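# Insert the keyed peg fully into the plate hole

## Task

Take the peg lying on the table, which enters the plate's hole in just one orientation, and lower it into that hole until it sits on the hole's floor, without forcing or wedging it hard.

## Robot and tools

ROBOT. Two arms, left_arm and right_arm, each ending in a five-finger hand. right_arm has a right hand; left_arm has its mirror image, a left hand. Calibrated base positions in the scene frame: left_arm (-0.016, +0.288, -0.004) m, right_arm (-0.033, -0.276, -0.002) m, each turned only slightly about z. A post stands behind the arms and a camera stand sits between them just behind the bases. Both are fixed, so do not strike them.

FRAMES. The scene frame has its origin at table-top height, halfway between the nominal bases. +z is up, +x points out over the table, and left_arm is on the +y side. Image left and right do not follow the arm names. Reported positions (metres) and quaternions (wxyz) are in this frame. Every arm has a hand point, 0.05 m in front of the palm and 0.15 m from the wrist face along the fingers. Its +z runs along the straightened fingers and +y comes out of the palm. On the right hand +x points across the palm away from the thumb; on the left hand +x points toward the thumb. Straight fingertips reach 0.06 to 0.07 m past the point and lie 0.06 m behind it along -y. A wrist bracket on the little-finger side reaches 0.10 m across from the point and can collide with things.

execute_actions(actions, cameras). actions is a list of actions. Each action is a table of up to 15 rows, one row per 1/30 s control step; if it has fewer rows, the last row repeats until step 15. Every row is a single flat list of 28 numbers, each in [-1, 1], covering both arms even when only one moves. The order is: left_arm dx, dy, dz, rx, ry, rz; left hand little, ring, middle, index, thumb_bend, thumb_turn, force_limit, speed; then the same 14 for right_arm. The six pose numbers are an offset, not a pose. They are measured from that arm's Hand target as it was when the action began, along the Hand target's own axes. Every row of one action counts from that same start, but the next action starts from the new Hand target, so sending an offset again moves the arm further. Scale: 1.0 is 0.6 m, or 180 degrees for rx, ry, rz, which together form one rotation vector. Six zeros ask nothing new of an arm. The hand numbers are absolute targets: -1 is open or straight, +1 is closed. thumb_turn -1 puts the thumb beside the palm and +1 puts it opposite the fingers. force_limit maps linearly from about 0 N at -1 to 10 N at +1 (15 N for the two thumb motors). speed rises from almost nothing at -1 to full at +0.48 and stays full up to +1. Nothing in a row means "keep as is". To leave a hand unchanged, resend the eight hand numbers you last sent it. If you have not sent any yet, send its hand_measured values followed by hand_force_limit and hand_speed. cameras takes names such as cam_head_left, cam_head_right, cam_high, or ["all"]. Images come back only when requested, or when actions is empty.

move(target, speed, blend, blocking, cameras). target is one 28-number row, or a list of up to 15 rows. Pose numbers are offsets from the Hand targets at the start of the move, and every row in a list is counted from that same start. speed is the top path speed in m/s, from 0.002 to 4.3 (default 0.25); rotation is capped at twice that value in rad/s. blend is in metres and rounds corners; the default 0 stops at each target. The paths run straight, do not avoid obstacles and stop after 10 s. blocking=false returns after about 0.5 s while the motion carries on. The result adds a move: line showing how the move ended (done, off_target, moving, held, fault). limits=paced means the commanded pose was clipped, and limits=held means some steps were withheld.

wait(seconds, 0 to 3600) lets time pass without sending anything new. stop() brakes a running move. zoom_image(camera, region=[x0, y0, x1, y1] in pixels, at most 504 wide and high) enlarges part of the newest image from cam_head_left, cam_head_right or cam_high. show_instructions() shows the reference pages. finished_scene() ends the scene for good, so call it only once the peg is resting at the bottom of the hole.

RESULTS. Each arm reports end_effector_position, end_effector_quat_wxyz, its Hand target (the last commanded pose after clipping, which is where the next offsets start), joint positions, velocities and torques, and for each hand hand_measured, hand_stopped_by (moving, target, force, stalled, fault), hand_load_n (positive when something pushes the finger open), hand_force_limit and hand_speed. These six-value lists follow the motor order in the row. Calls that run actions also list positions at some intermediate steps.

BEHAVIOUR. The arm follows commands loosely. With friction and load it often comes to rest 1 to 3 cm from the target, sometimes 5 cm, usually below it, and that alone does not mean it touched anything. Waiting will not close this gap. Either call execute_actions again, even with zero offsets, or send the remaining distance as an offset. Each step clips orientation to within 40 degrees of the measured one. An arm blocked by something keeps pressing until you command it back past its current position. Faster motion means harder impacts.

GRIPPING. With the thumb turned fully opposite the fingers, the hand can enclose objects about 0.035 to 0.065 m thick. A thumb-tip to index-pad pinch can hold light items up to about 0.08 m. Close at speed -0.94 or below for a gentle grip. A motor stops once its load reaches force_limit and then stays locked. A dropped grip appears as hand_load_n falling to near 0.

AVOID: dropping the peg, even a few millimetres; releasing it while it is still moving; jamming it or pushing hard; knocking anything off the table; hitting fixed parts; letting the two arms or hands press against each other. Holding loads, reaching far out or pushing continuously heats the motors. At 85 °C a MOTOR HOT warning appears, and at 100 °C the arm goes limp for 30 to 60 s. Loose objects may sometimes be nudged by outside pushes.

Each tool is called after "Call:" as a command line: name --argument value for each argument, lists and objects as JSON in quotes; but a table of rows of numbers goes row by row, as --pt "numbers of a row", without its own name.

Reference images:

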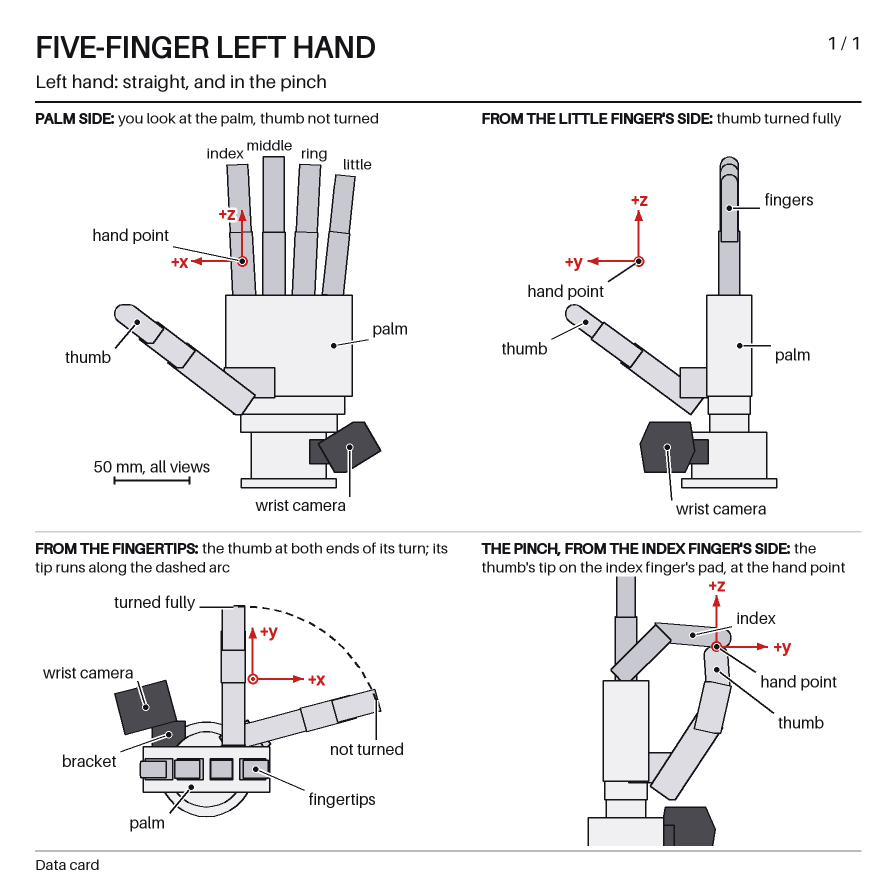

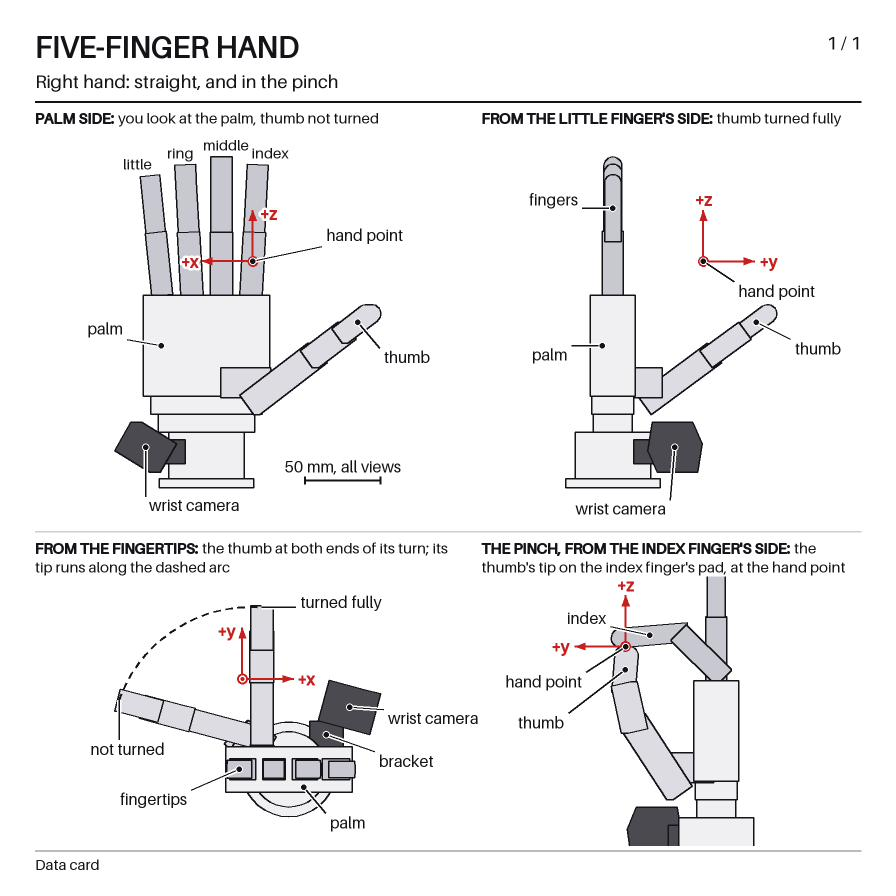

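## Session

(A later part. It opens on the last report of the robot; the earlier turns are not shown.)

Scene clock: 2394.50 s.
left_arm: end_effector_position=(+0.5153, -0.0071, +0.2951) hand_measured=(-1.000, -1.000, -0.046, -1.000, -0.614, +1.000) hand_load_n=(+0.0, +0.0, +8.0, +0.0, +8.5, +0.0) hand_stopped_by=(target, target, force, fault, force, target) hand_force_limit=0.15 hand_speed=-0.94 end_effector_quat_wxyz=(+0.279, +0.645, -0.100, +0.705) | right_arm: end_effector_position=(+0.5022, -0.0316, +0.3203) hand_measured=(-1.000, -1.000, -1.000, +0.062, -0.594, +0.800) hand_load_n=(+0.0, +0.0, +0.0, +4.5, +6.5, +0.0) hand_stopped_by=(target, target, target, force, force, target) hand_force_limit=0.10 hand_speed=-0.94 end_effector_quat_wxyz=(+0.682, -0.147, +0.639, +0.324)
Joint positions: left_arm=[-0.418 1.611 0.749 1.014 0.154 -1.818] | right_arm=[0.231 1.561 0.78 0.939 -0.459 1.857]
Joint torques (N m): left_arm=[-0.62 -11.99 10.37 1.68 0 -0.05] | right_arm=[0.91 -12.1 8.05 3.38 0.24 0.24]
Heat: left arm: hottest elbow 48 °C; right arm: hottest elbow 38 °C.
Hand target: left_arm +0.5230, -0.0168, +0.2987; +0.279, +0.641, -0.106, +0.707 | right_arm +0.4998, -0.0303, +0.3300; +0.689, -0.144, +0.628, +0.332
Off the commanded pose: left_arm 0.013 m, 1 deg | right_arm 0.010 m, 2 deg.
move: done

Call:
move --target '[0,0,0,0,0,0,-1,-1,0.15,-1,-0.05,1,0.15,-0.94,0,0,0,0,0,0,-1,-1,-1,-0.3,-0.9,0.8,0.1,-0.93]' --cameras '["all"]'

Call:
zoom_image --camera "cam_high" --region '[190, 165, 260, 235]'

Call:
zoom_image --camera "cam_head_right" --region '[240, 160, 310, 230]'

Scene clock: 2404.73 s.
left_arm: end_effector_position=(+0.5175, -0.0082, +0.2865) hand_measured=(-1.000, -1.000, -0.046, -1.000, -0.614, +1.000) hand_load_n=(+0.0, +0.0, +8.0, +0.0, +7.5, +1.0) hand_stopped_by=(target, target, force, fault, force, target) hand_force_limit=0.15 hand_speed=-0.94 end_effector_quat_wxyz=(+0.276, +0.652, -0.101, +0.699) | right_arm: end_effector_position=(+0.5016, -0.0320, +0.3225) hand_measured=(-1.000, -1.000, -1.000, -0.300, -0.900, +0.800) hand_load_n=(+0.0, +0.0, +0.0, +0.0, +0.0, +0.0) hand_stopped_by=(target, target, target, target, target, target) hand_force_limit=0.10 hand_speed=-0.93 end_effector_quat_wxyz=(+0.684, -0.146, +0.636, +0.326)
Joint positions: left_arm=[-0.418 1.622 0.749 1.005 0.154 -1.813] | right_arm=[0.231 1.561 0.78 0.947 -0.459 1.864]
Joint torques (N m): left_arm=[-0.62 -13.1 10.26 2.06 0 -0.08] | right_arm=[0.97 -12.04 8.08 3 0.25 0.17]
Heat: left arm: hottest elbow 48 °C; right arm: hottest elbow 38 °C.
Hand target: left_arm +0.5230, -0.0168, +0.2987; +0.279, +0.641, -0.106, +0.707 | right_arm +0.4998, -0.0303, +0.3301; +0.690, -0.144, +0.628, +0.332
Off the commanded pose: left_arm 0.016 m, 2 deg | right_arm 0.008 m, 1 deg.
move: done

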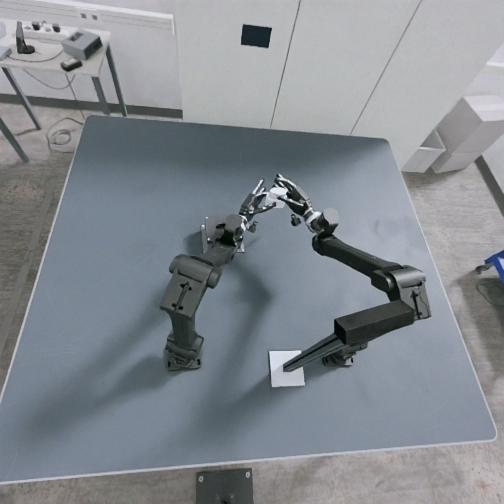

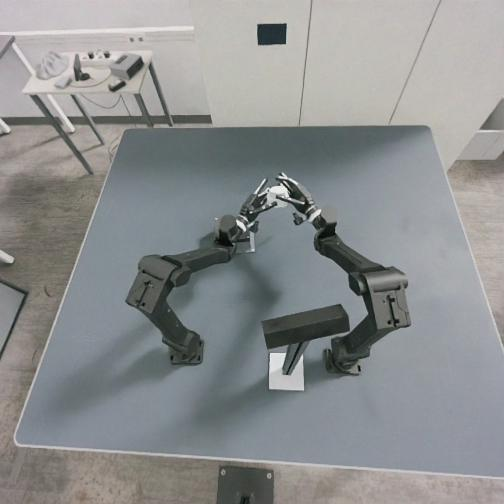

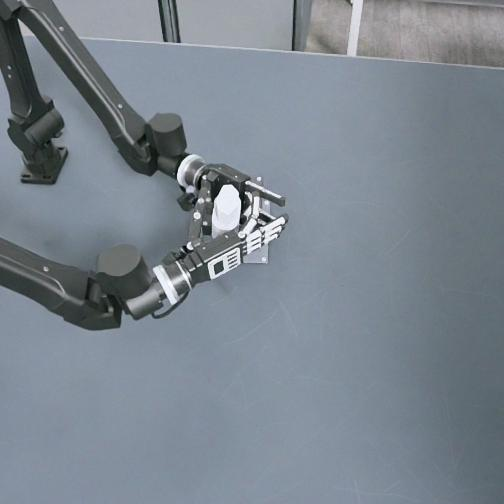

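Scaled by 7.200.

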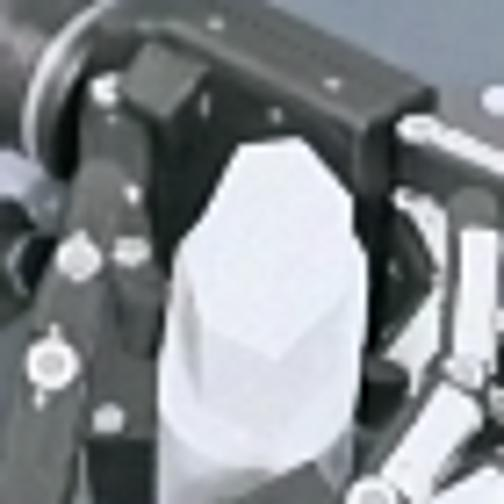

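Scaled by 7.200.

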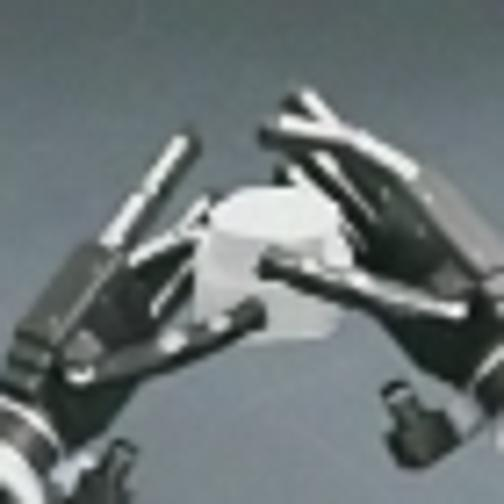

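Call:
move --target '[0,0,0,0,0,0,-1,-1,0.15,-1,-0.05,1,0.15,-0.94,-0.060,-0.160,-0.1334,0,0,0,-1,-1,-1,-0.3,-0.9,0.8,0.1,-0.93]' --cameras '["all"]' --speed 0.1

Call:
zoom_image --camera "cam_high" --region '[190, 165, 260, 235]'

Call:
zoom_image --camera "cam_head_right" --region '[240, 160, 310, 230]'

Scene clock: 2421.47 s.
left_arm: end_effector_position=(+0.5175, -0.0082, +0.2865) hand_measured=(-1.000, -1.000, -0.046, -1.000, -0.614, +1.000) hand_load_n=(+0.0, +0.0, +8.0, +0.0, +7.5, +1.0) hand_stopped_by=(target, target, force, fault, force, target) hand_force_limit=0.15 hand_speed=-0.94 end_effector_quat_wxyz=(+0.276, +0.652, -0.101, +0.699) | right_arm: end_effector_position=(+0.5029, -0.1582, +0.3212) hand_measured=(-1.000, -1.000, -1.000, -0.300, -0.900, +0.800) hand_load_n=(+0.0, +0.0, +0.0, +0.0, +0.0, +0.0) hand_stopped_by=(target, target, target, target, target, target) hand_force_limit=0.10 hand_speed=-0.93 end_effector_quat_wxyz=(+0.683, -0.143, +0.636, +0.330)
Joint positions: left_arm=[-0.418 1.622 0.749 1.005 0.154 -1.813] | right_arm=[-0.064 1.561 0.761 1.007 -0.751 1.942]
Joint torques (N m): left_arm=[-0.56 -13.16 10.28 2.06 0 -0.09] | right_arm=[-0.38 -12.28 7.46 2.71 0.06 0.16]
Heat: left arm: hottest elbow 48 °C; right arm: hottest elbow 38 °C.
Hand target: left_arm +0.5230, -0.0168, +0.2987; +0.279, +0.641, -0.106, +0.707 | right_arm +0.4997, -0.1603, +0.3300; +0.689, -0.144, +0.628, +0.332
Off the commanded pose: left_arm 0.016 m, 2 deg | right_arm 0.010 m, 1 deg.
move: done

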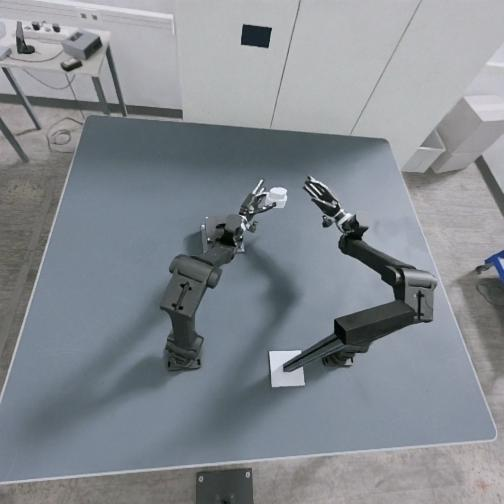

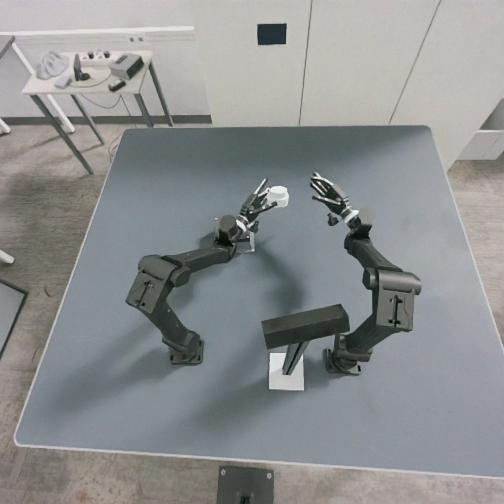

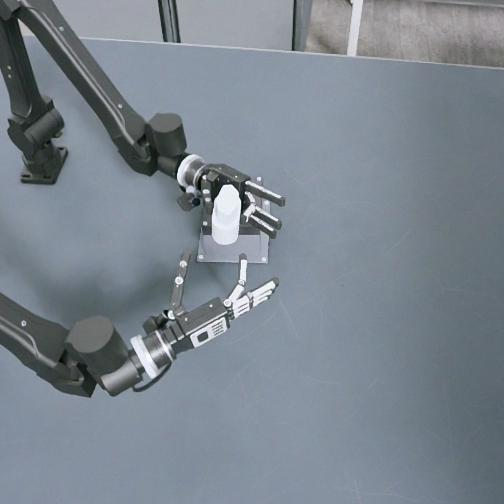

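Scaled by 7.200.

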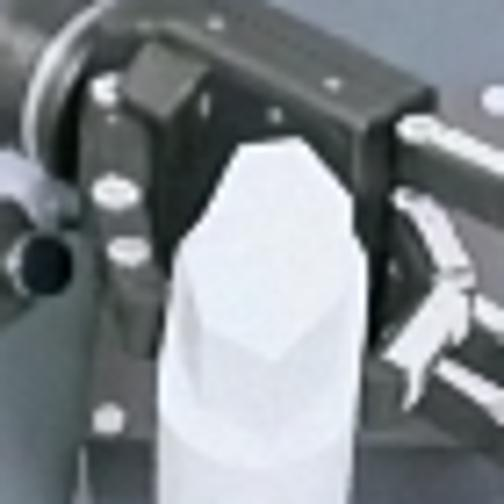

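Scaled by 7.200.

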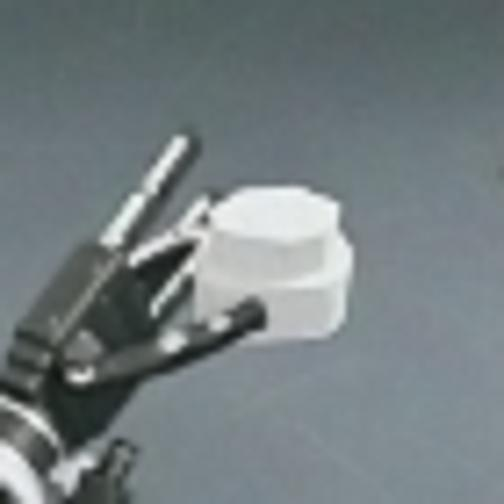

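Call:
move --target '[0.143,-0.208,-0.171,0,-0.3,0.4,-1,-1,0.15,-1,-0.05,1,0.15,-0.94,0,0,0,0,0,0,-1,-1,-1,-0.3,-0.9,0.8,0.1,-0.93]' --cameras '["all"]' --speed 0.17

Call:
zoom_image --camera "cam_high" --region '[170, 60, 310, 200]'

Call:
zoom_image --camera "cam_head_right" --region '[180, 140, 300, 260]'

Scene clock: 2468.23 s.
left_arm: end_effector_position=(+0.4907, +0.1637, +0.3051) hand_measured=(-1.000, -1.000, -0.046, -1.000, -0.614, +1.000) hand_load_n=(+0.0, +0.0, +8.0, +0.0, +7.5, +1.5) hand_stopped_by=(target, target, force, fault, force, target) hand_force_limit=0.15 hand_speed=-0.94 end_effector_quat_wxyz=(-0.233, +0.708, -0.558, +0.364) | right_arm: end_effector_position=(+0.5029, -0.1582, +0.3213) hand_measured=(-1.000, -1.000, -1.000, -0.300, -0.900, +0.800) hand_load_n=(+0.0, +0.0, +0.0, +0.0, +0.0, +0.0) hand_stopped_by=(target, target, target, target, target, target) hand_force_limit=0.10 hand_speed=-0.93 end_effector_quat_wxyz=(+0.683, -0.143, +0.636, +0.330)
Joint positions: left_arm=[-0.205 1.219 1.229 -0.688 -0.049 -0.374] | right_arm=[-0.064 1.561 0.761 1.007 -0.751 1.942]
Joint torques (N m): left_arm=[-0.26 -11.05 15.64 1.62 -0.08 0.03] | right_arm=[0.09 -12.34 7.47 2.76 0.07 0.17]
Heat: left arm: hottest elbow 49 °C; right arm: hottest elbow 36 °C.
Hand target: left_arm +0.5003, +0.1599, +0.3397; -0.248, +0.693, -0.556, +0.386 | right_arm +0.4997, -0.1603, +0.3300; +0.689, -0.144, +0.628, +0.332
Off the commanded pose: left_arm 0.036 m, 3 deg | right_arm 0.010 m, 1 deg.
move: off_target (left_arm)

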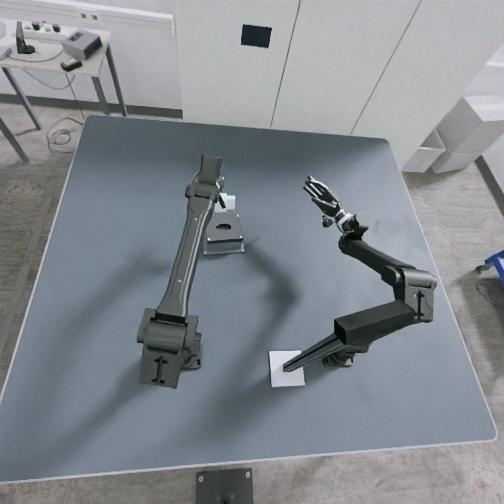

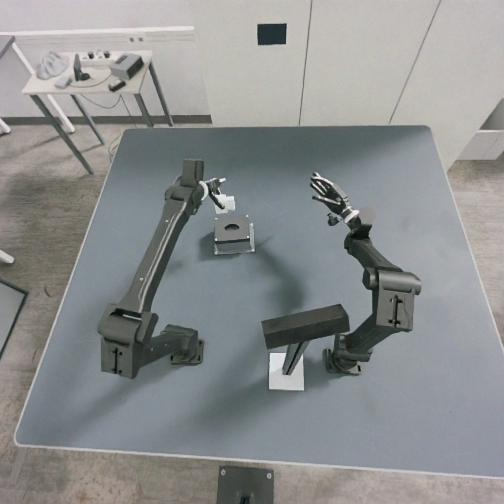

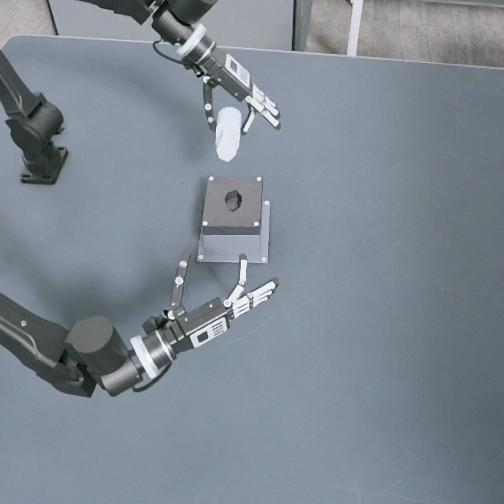

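Scaled by 3.600.

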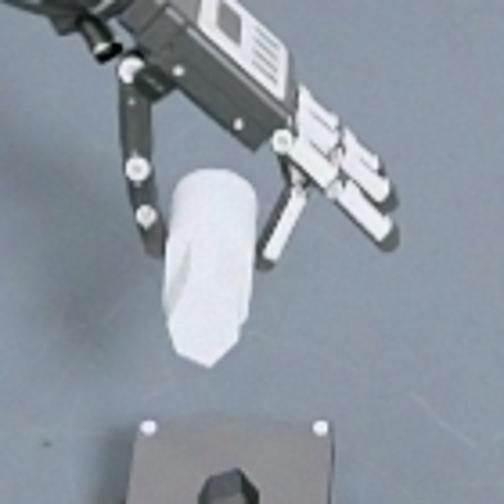

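Scaled by 4.200.

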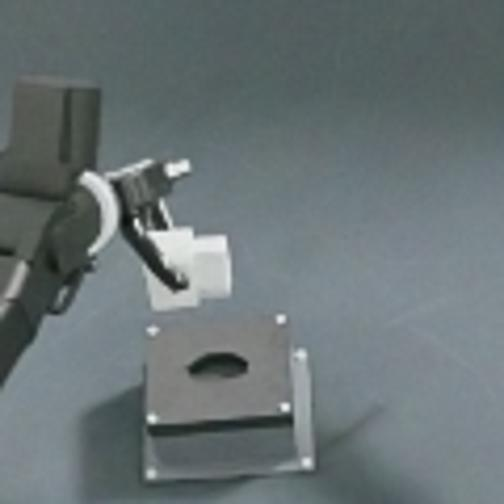

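Call:
move --target '[-0.3495,-0.036,-0.051,0,-0.3,0.4,-1,-1,0.15,-1,-0.05,1,0.15,-0.94,0,0,0,0,0,0,-1,-1,-1,-0.3,-0.9,0.8,0.1,-0.93]' --cameras '["all"]' --speed 0.17

Call:
zoom_image --camera "cam_high" --region '[150, 20, 290, 160]'

Call:
zoom_image --camera "cam_head_right" --region '[100, 140, 220, 260]'

Scene clock: 2492.07 s.
left_arm: end_effector_position=(+0.4732, +0.3623, +0.3058) hand_measured=(-1.000, -1.000, -0.046, -1.000, -0.614, +1.000) hand_load_n=(+0.0, +0.0, +7.5, +0.0, +7.5, +3.0) hand_stopped_by=(target, target, force, fault, force, target) hand_force_limit=0.15 hand_speed=-0.94 end_effector_quat_wxyz=(+0.621, -0.339, +0.689, +0.158) | right_arm: end_effector_position=(+0.5029, -0.1582, +0.3213) hand_measured=(-1.000, -1.000, -1.000, -0.300, -0.900, +0.800) hand_load_n=(+0.0, +0.0, +0.0, +0.0, +0.0, +0.0) hand_stopped_by=(target, target, target, target, target, target) hand_force_limit=0.10 hand_speed=-0.93 end_effector_quat_wxyz=(+0.683, -0.143, +0.636, +0.330)
Joint positions: left_arm=[-0.26 1.215 0.947 -0.027 -0.903 1.128] | right_arm=[-0.064 1.561 0.761 1.007 -0.751 1.942]
Joint torques (N m): left_arm=[1.32 -11.69 10.43 2.55 -0.23 0.23] | right_arm=[0.03 -12.34 7.45 2.76 0.07 0.17]
Heat: left arm: hottest elbow 52 °C; right arm: hottest elbow 36 °C.
Hand target: left_arm +0.4704, +0.3699, +0.3196; +0.630, -0.339, +0.680, +0.161 | right_arm +0.4997, -0.1603, +0.3300; +0.689, -0.144, +0.628, +0.332
Off the commanded pose: left_arm 0.016 m, 1 deg | right_arm 0.010 m, 1 deg.
move: off_target (left_arm)

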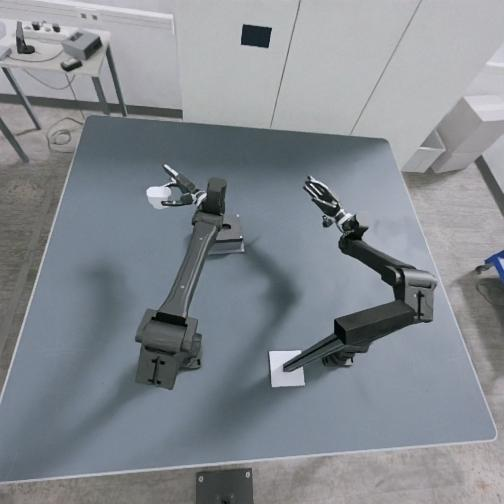

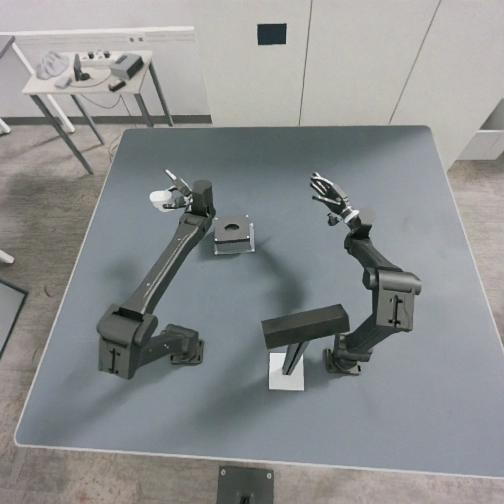

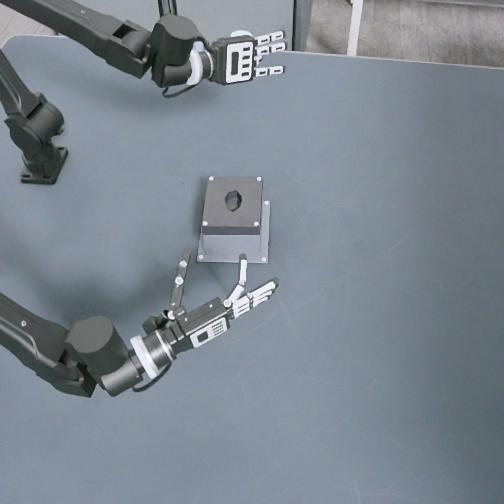

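Scaled by 3.600.

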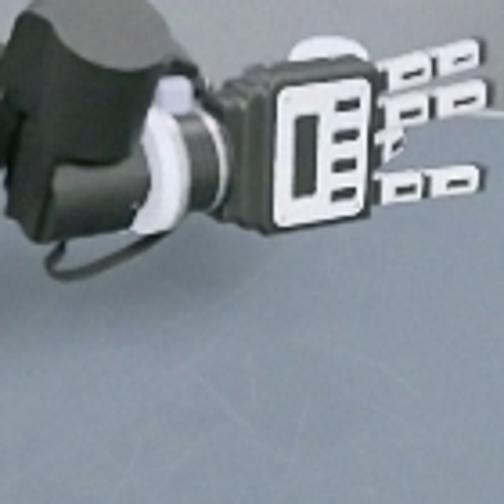

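Scaled by 4.200.

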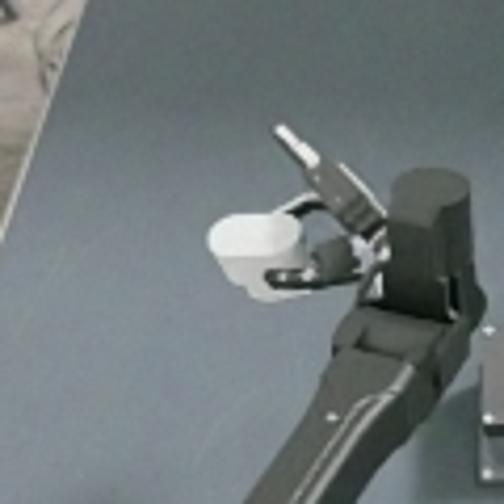

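Call:
zoom_image --camera "cam_head_right" --region '[140, 170, 200, 230]'

Call:
zoom_image --camera "cam_head_left" --region '[130, 165, 190, 225]'

Scaled by 8.400.

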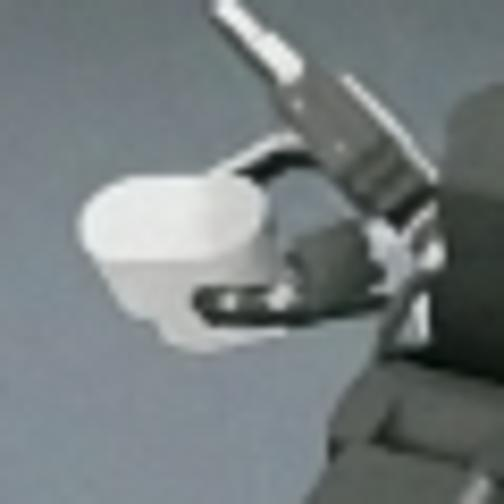

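Scaled by 8.400.

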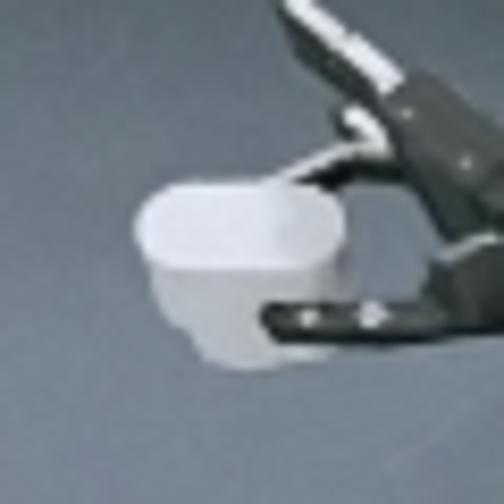

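Call:
move --target '[0.3777,0.0814,0.0605,0,0,0,-1,-1,0.15,-1,-0.05,1,0.15,-0.94,0,0,0,0,0,0,-1,-1,-1,-0.3,-0.9,0.8,0.1,-0.93]' --cameras '["all"]' --speed 0.12

Call:
zoom_image --camera "cam_head_right" --region '[130, 170, 230, 270]'

Call:
zoom_image --camera "cam_head_left" --region '[130, 165, 230, 265]'

Scene clock: 2537.47 s.
left_arm: end_effector_position=(+0.4693, +0.3632, +0.0835) hand_measured=(-1.000, -1.000, -0.046, -1.000, -0.614, +1.000) hand_load_n=(+0.0, +0.0, +7.5, +0.0, +7.5, +3.0) hand_stopped_by=(target, target, force, fault, force, target) hand_force_limit=0.15 hand_speed=-0.94 end_effector_quat_wxyz=(+0.628, -0.343, +0.681, +0.152) | right_arm: end_effector_position=(+0.5029, -0.1582, +0.3213) hand_measured=(-1.000, -1.000, -1.000, -0.300, -0.900, +0.800) hand_load_n=(+0.0, +0.0, +0.0, +0.0, +0.0, +0.0) hand_stopped_by=(target, target, target, target, target, target) hand_force_limit=0.10 hand_speed=-0.93 end_effector_quat_wxyz=(+0.683, -0.143, +0.636, +0.330)
Joint positions: left_arm=[-0.26 1.627 0.621 0.739 -0.903 1.129] | right_arm=[-0.064 1.561 0.761 1.007 -0.751 1.942]
Joint torques (N m): left_arm=[1.26 -11.52 6.3 2.52 -0.19 0.23] | right_arm=[0.15 -12.34 7.46 2.76 0.07 0.17]
Heat: left arm: hottest elbow 48 °C; right arm: hottest elbow 36 °C.
Hand target: left_arm +0.4703, +0.3698, +0.0850; +0.630, -0.339, +0.680, +0.161 | right_arm +0.4997, -0.1603, +0.3300; +0.689, -0.144, +0.628, +0.332
Off the commanded pose: left_arm 0.007 m, 1 deg | right_arm 0.010 m, 1 deg.
move: done

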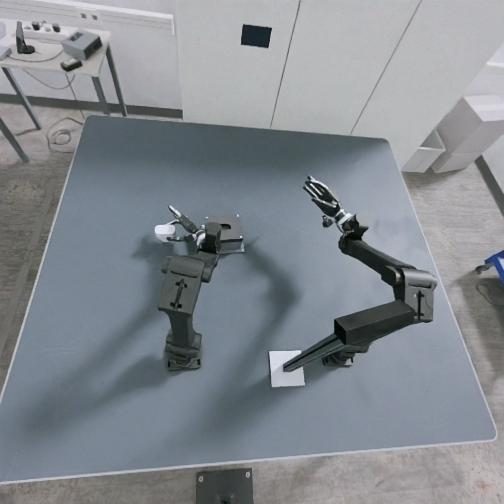

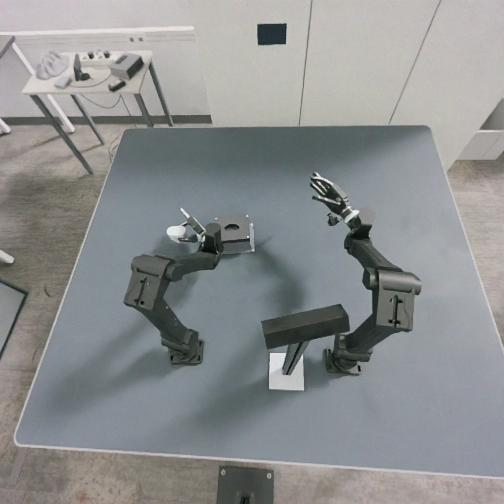

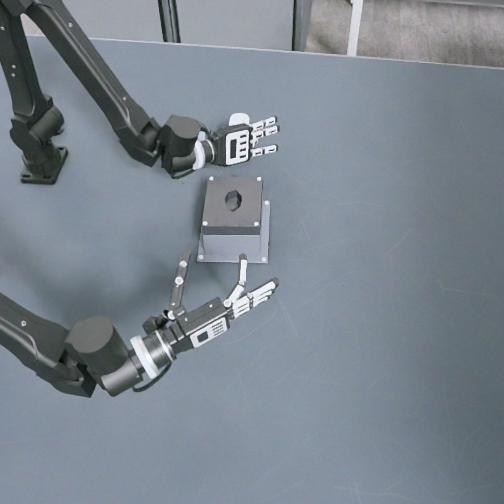

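Scaled by 5.040.

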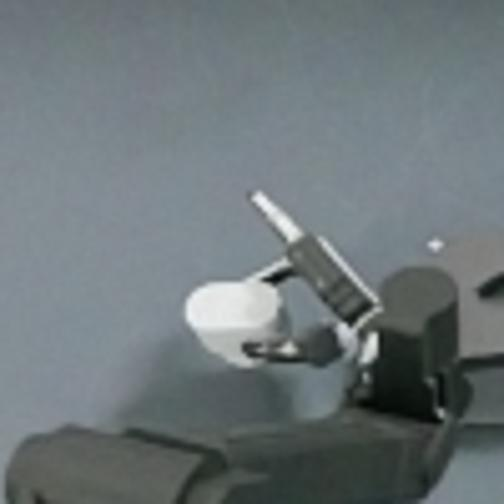

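Scaled by 5.040.

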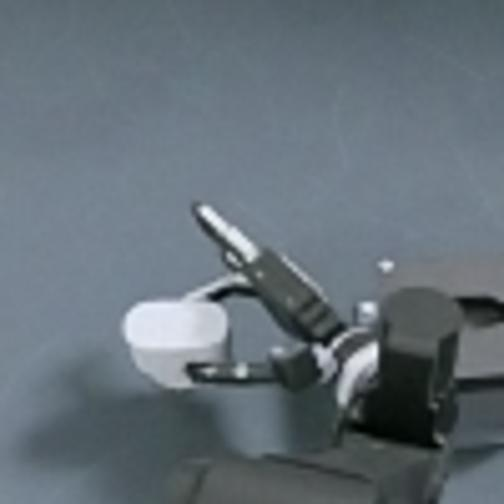

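Call:
move --target '[0.0322,0.0069,0.0052,0,0,0,-1,-1,0.15,-1,-0.05,1,0.15,-0.94,0,0,0,0,0,0,-1,-1,-1,-0.3,-0.9,0.8,0.1,-0.93]' --cameras '["all"]' --speed 0.03

Call:
zoom_image --camera "cam_head_left" --region '[130, 185, 210, 265]'

Scene clock: 2546.30 s.
left_arm: end_effector_position=(+0.4707, +0.3629, +0.0658) hand_measured=(-1.000, -1.000, -0.046, -1.000, -0.614, +1.000) hand_load_n=(+0.0, +0.0, +7.5, +0.0, +7.5, +3.0) hand_stopped_by=(target, target, force, fault, force, target) hand_force_limit=0.15 hand_speed=-0.94 end_effector_quat_wxyz=(+0.630, -0.344, +0.680, +0.150) | right_arm: end_effector_position=(+0.5029, -0.1582, +0.3213) hand_measured=(-1.000, -1.000, -1.000, -0.300, -0.900, +0.800) hand_load_n=(+0.0, +0.0, +0.0, +0.0, +0.0, +0.0) hand_stopped_by=(target, target, target, target, target, target) hand_force_limit=0.10 hand_speed=-0.93 end_effector_quat_wxyz=(+0.683, -0.143, +0.636, +0.330)
Joint positions: left_arm=[-0.26 1.687 0.616 0.809 -0.903 1.129] | right_arm=[-0.064 1.561 0.761 1.007 -0.751 1.942]
Joint torques (N m): left_arm=[1.32 -11.58 5.56 2.62 -0.18 0.22] | right_arm=[0.09 -12.34 7.46 2.74 0.07 0.17]
Heat: left arm: hottest elbow 47 °C; right arm: hottest elbow 36 °C.
Hand target: left_arm +0.4703, +0.3698, +0.0650; +0.630, -0.339, +0.680, +0.161 | right_arm +0.4997, -0.1603, +0.3300; +0.689, -0.144, +0.628, +0.332
Off the commanded pose: left_arm 0.007 m, 1 deg | right_arm 0.010 m, 1 deg.
move: done

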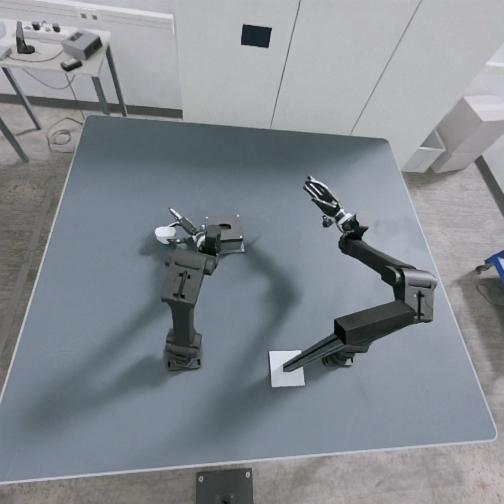

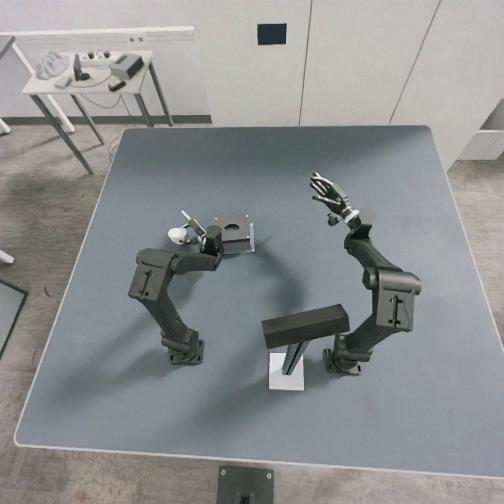

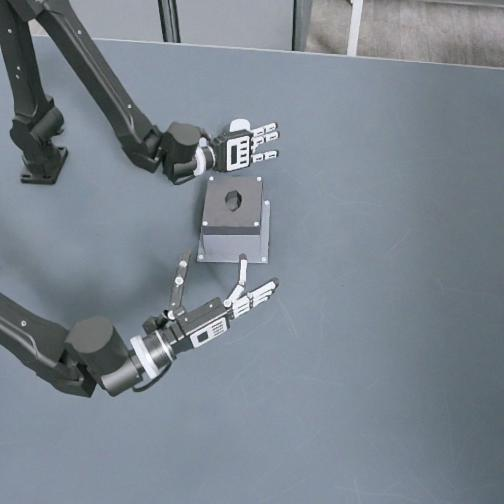

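Scaled by 6.300.

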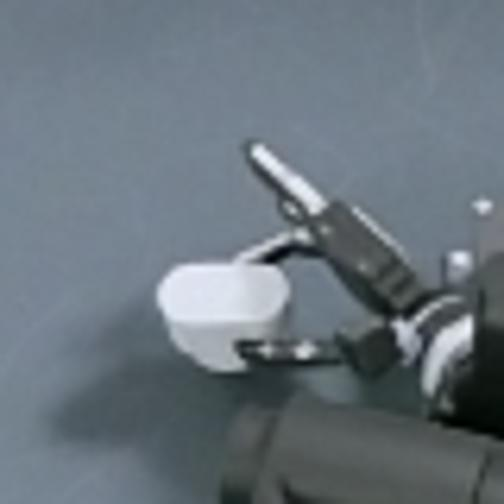

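Call:
move --target '[0.0129,0.0028,0.0021,0,0,0,-1,-1,0.15,-1,-0.05,1,0.15,-0.94,0,0,0,0,0,0,-1,-1,-1,-0.3,-0.9,0.8,0.1,-0.93]' --speed 0.02

Call:
move --target '[0.0081,0.0017,0.0013,0,0,0,-1,-1,0.15,-1,-0.05,1,0.15,-0.94,0,0,0,0,0,0,-1,-1,-1,-0.3,-0.9,0.8,0.1,-0.93]' --speed 0.02 --cameras '["all"]'

Call:
zoom_image --camera "cam_head_left" --region '[130, 185, 210, 265]'

Scene clock: 2557.77 s.
left_arm: end_effector_position=(+0.4717, +0.3627, +0.0588) hand_measured=(-1.000, -1.000, -0.046, -1.000, -0.614, +1.000) hand_load_n=(+0.5, +0.0, +7.5, +0.0, +7.5, +3.0) hand_stopped_by=(target, target, force, fault, force, target) hand_force_limit=0.15 hand_speed=-0.94 end_effector_quat_wxyz=(+0.631, -0.344, +0.679, +0.150) | right_arm: end_effector_position=(+0.5029, -0.1582, +0.3213) hand_measured=(-1.000, -1.000, -1.000, -0.300, -0.900, +0.800) hand_load_n=(+0.5, +0.0, +0.0, +0.0, +0.0, +0.0) hand_stopped_by=(target, target, target, target, target, target) hand_force_limit=0.10 hand_speed=-0.93 end_effector_quat_wxyz=(+0.683, -0.143, +0.636, +0.330)
Joint positions: left_arm=[-0.26 1.712 0.616 0.837 -0.903 1.129] | right_arm=[-0.064 1.561 0.761 1.007 -0.751 1.942]
Joint torques (N m): left_arm=[1.32 -11.75 5.16 2.39 -0.18 0.22] | right_arm=[0.15 -12.34 7.47 2.77 0.06 0.17]
Heat: left arm: hottest elbow 46 °C; right arm: hottest elbow 36 °C.
Hand target: left_arm +0.4703, +0.3698, +0.0570; +0.630, -0.339, +0.680, +0.161 | right_arm +0.4997, -0.1603, +0.3300; +0.689, -0.144, +0.628, +0.332
Off the commanded pose: left_arm 0.007 m, 1 deg | right_arm 0.010 m, 1 deg.
move: done

Scene clock: 2558.50 s.
left_arm: end_effector_position=(+0.4721, +0.3626, +0.0539) hand_measured=(-1.000, -1.000, -0.046, -1.000, -0.614, +1.000) hand_load_n=(+0.0, +0.0, +7.5, +0.0, +7.5, +3.0) hand_stopped_by=(target, target, force, fault, force, target) hand_force_limit=0.15 hand_speed=-0.94 end_effector_quat_wxyz=(+0.631, -0.344, +0.679, +0.149) | right_arm: end_effector_position=(+0.5029, -0.1582, +0.3213) hand_measured=(-1.000, -1.000, -1.000, -0.300, -0.900, +0.800) hand_load_n=(+0.0, +0.0, +0.0, +0.0, +0.0, +0.0) hand_stopped_by=(target, target, target, target, target, target) hand_force_limit=0.10 hand_speed=-0.93 end_effector_quat_wxyz=(+0.683, -0.143, +0.636, +0.330)
Joint positions: left_arm=[-0.26 1.729 0.616 0.854 -0.903 1.129] | right_arm=[-0.064 1.561 0.761 1.007 -0.751 1.942]
Joint torques (N m): left_arm=[1.26 -11.87 4.94 2.61 -0.18 0.22] | right_arm=[0.09 -12.4 7.46 2.74 0.07 0.17]
Heat: left arm: hottest elbow 46 °C; right arm: hottest elbow 36 °C.
Hand target: left_arm +0.4703, +0.3698, +0.0520; +0.630, -0.339, +0.680, +0.161 | right_arm +0.4997, -0.1603, +0.3300; +0.689, -0.144, +0.628, +0.332
Off the commanded pose: left_arm 0.008 m, 1 deg | right_arm 0.010 m, 1 deg.
move: done

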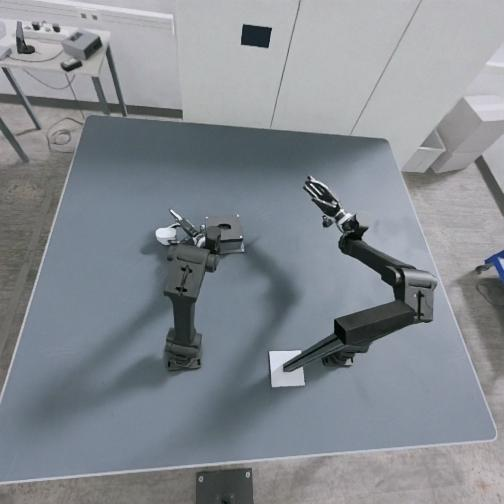

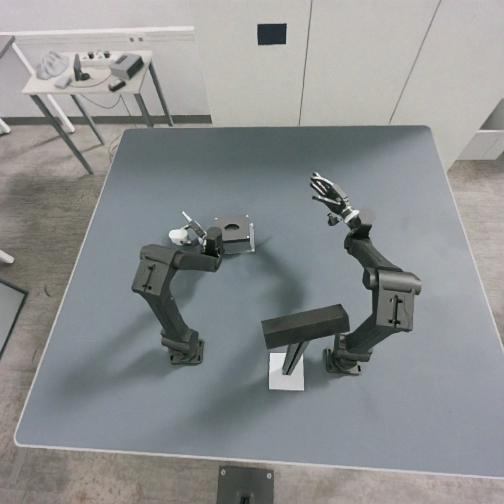

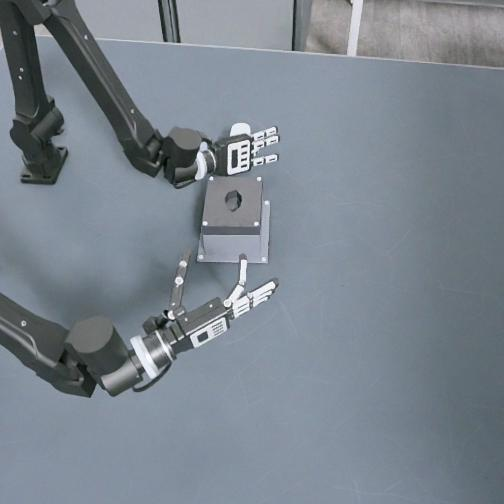

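Scaled by 6.300.

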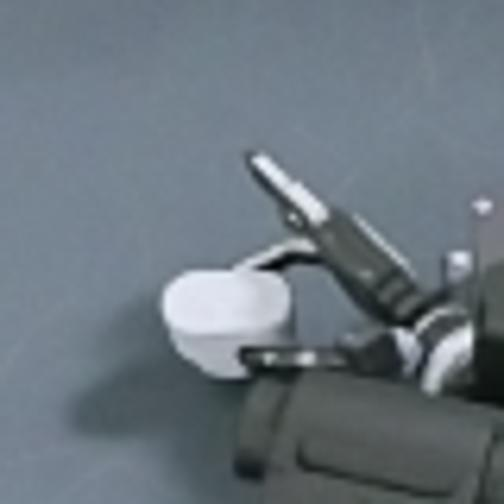

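Call:
move --target '[0.0065,0.0014,0.0010,0,0,0,-1,-1,0.15,-1,-0.05,1,0.15,-0.94,0,0,0,0,0,0,-1,-1,-1,-0.3,-0.9,0.8,0.1,-0.93]' --speed 0.02

Call:
move --target '[0.0065,0.0014,0.0010,0,0,0,-1,-1,0.15,-1,-0.05,1,0.15,-0.94,0,0,0,0,0,0,-1,-1,-1,-0.3,-0.9,0.8,0.1,-0.93]' --speed 0.02

Scene clock: 2567.10 s.
left_arm: end_effector_position=(+0.4724, +0.3625, +0.0502) hand_measured=(-1.000, -1.000, -0.046, -1.000, -0.614, +1.000) hand_load_n=(+0.0, +0.0, +7.5, +0.0, +7.5, +3.0) hand_stopped_by=(target, target, force, fault, force, target) hand_force_limit=0.15 hand_speed=-0.94 end_effector_quat_wxyz=(+0.631, -0.344, +0.679, +0.149) | right_arm: end_effector_position=(+0.5029, -0.1582, +0.3213) hand_measured=(-1.000, -1.000, -1.000, -0.300, -0.900, +0.800) hand_load_n=(+0.0, +0.0, +0.0, +0.0, +0.0, +0.0) hand_stopped_by=(target, target, target, target, target, target) hand_force_limit=0.10 hand_speed=-0.93 end_effector_quat_wxyz=(+0.683, -0.143, +0.636, +0.330)
Joint positions: left_arm=[-0.26 1.742 0.616 0.868 -0.903 1.129] | right_arm=[-0.064 1.561 0.761 1.007 -0.751 1.942]
Joint torques (N m): left_arm=[1.32 -11.99 4.79 2.56 -0.18 0.22] | right_arm=[0.03 -12.34 7.47 2.77 0.07 0.17]
Heat: left arm: hottest elbow 45 °C; right arm: hottest elbow 36 °C.
Hand target: left_arm +0.4703, +0.3697, +0.0480; +0.630, -0.339, +0.680, +0.161 | right_arm +0.4997, -0.1603, +0.3300; +0.689, -0.144, +0.628, +0.332
Off the commanded pose: left_arm 0.008 m, 1 deg | right_arm 0.010 m, 1 deg.
move: done

Scene clock: 2567.77 s.
left_arm: end_effector_position=(+0.4728, +0.3625, +0.0472) hand_measured=(-1.000, -1.000, -0.046, -1.000, -0.614, +1.000) hand_load_n=(+0.0, +0.0, +7.5, +0.0, +7.5, +2.5) hand_stopped_by=(target, target, force, fault, force, target) hand_force_limit=0.15 hand_speed=-0.94 end_effector_quat_wxyz=(+0.632, -0.344, +0.678, +0.149) | right_arm: end_effector_position=(+0.5029, -0.1582, +0.3213) hand_measured=(-1.000, -1.000, -1.000, -0.300, -0.900, +0.800) hand_load_n=(+0.0, +0.0, +0.0, +0.0, +0.5, +0.0) hand_stopped_by=(target, target, target, target, target, target) hand_force_limit=0.10 hand_speed=-0.93 end_effector_quat_wxyz=(+0.683, -0.143, +0.636, +0.330)
Joint positions: left_arm=[-0.26 1.754 0.616 0.883 -0.903 1.131] | right_arm=[-0.064 1.561 0.761 1.007 -0.751 1.942]
Joint torques (N m): left_arm=[1.32 -11.87 4.64 2.36 -0.18 0.2] | right_arm=[-0.03 -12.34 7.46 2.74 0.07 0.18]
Heat: left arm: hottest elbow 45 °C; right arm: hottest elbow 36 °C.
Hand target: left_arm +0.4702, +0.3697, +0.0439; +0.630, -0.339, +0.680, +0.161 | right_arm +0.4997, -0.1603, +0.3300; +0.689, -0.144, +0.628, +0.332
Off the commanded pose: left_arm 0.008 m, 1 deg | right_arm 0.010 m, 1 deg.
move: done

Call:
move --target '[0.0065,0.0014,0.0010,0,0,0,-1,-1,0.15,-1,-0.05,1,0.15,-0.94,0,0,0,0,0,0,-1,-1,-1,-0.3,-0.9,0.8,0.1,-0.93]' --speed 0.02 --cameras '["all"]'

Call:
zoom_image --camera "cam_head_left" --region '[130, 185, 210, 265]'

Scene clock: 2575.30 s.
left_arm: end_effector_position=(+0.4734, +0.3626, +0.0462) hand_measured=(-1.000, -1.000, -0.046, -1.000, -0.614, +1.000) hand_load_n=(+0.0, -0.5, +7.5, +0.0, +7.5, +2.5) hand_stopped_by=(target, target, force, fault, force, target) hand_force_limit=0.15 hand_speed=-0.94 end_effector_quat_wxyz=(+0.634, -0.343, +0.677, +0.150) | right_arm: end_effector_position=(+0.5029, -0.1582, +0.3213) hand_measured=(-1.000, -1.000, -1.000, -0.300, -0.900, +0.800) hand_load_n=(-0.5, +0.0, +0.0, +0.0, +0.0, +0.0) hand_stopped_by=(target, target, target, target, target, target) hand_force_limit=0.10 hand_speed=-0.93 end_effector_quat_wxyz=(+0.683, -0.143, +0.636, +0.330)
Joint positions: left_arm=[-0.26 1.762 0.616 0.899 -0.903 1.138] | right_arm=[-0.064 1.561 0.761 1.007 -0.751 1.942]
Joint torques (N m): left_arm=[1.32 -11.34 4.53 2.4 -0.17 0.12] | right_arm=[0.03 -12.28 7.46 2.77 0.07 0.17]
Heat: left arm: hottest elbow 44 °C; right arm: hottest elbow 36 °C.
Hand target: left_arm +0.4702, +0.3697, +0.0400; +0.630, -0.340, +0.680, +0.161 | right_arm +0.4997, -0.1603, +0.3300; +0.689, -0.144, +0.628, +0.332
Off the commanded pose: left_arm 0.010 m, 2 deg | right_arm 0.010 m, 1 deg.
move: done

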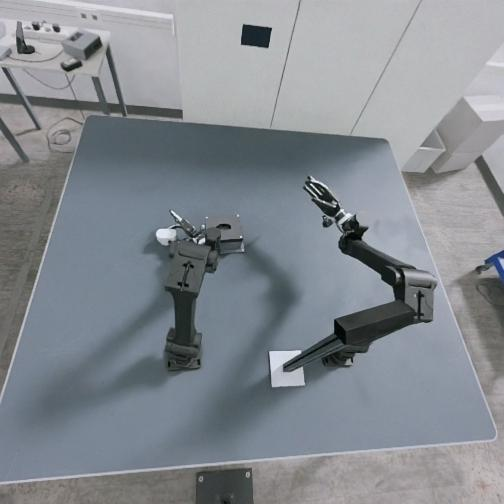

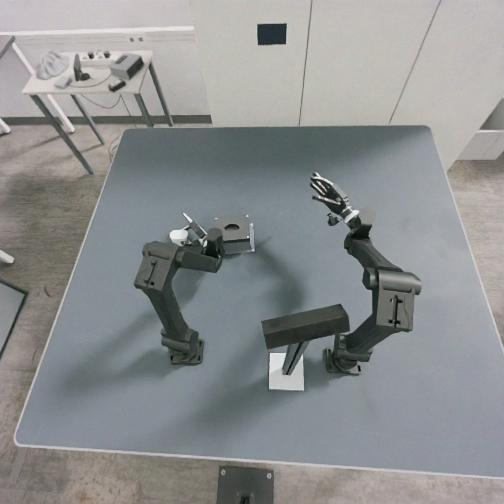

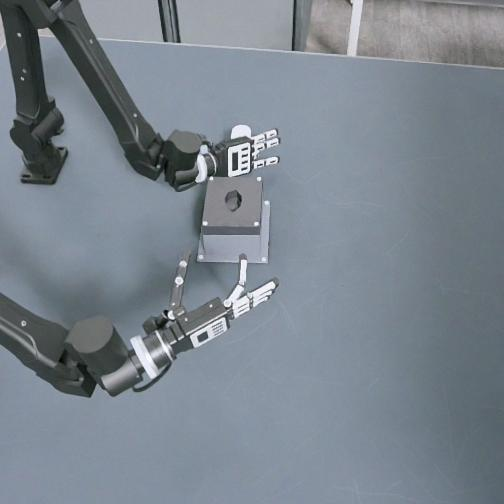

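Scaled by 6.300.

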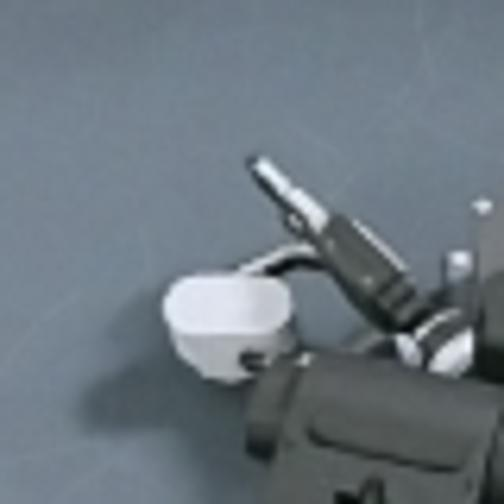

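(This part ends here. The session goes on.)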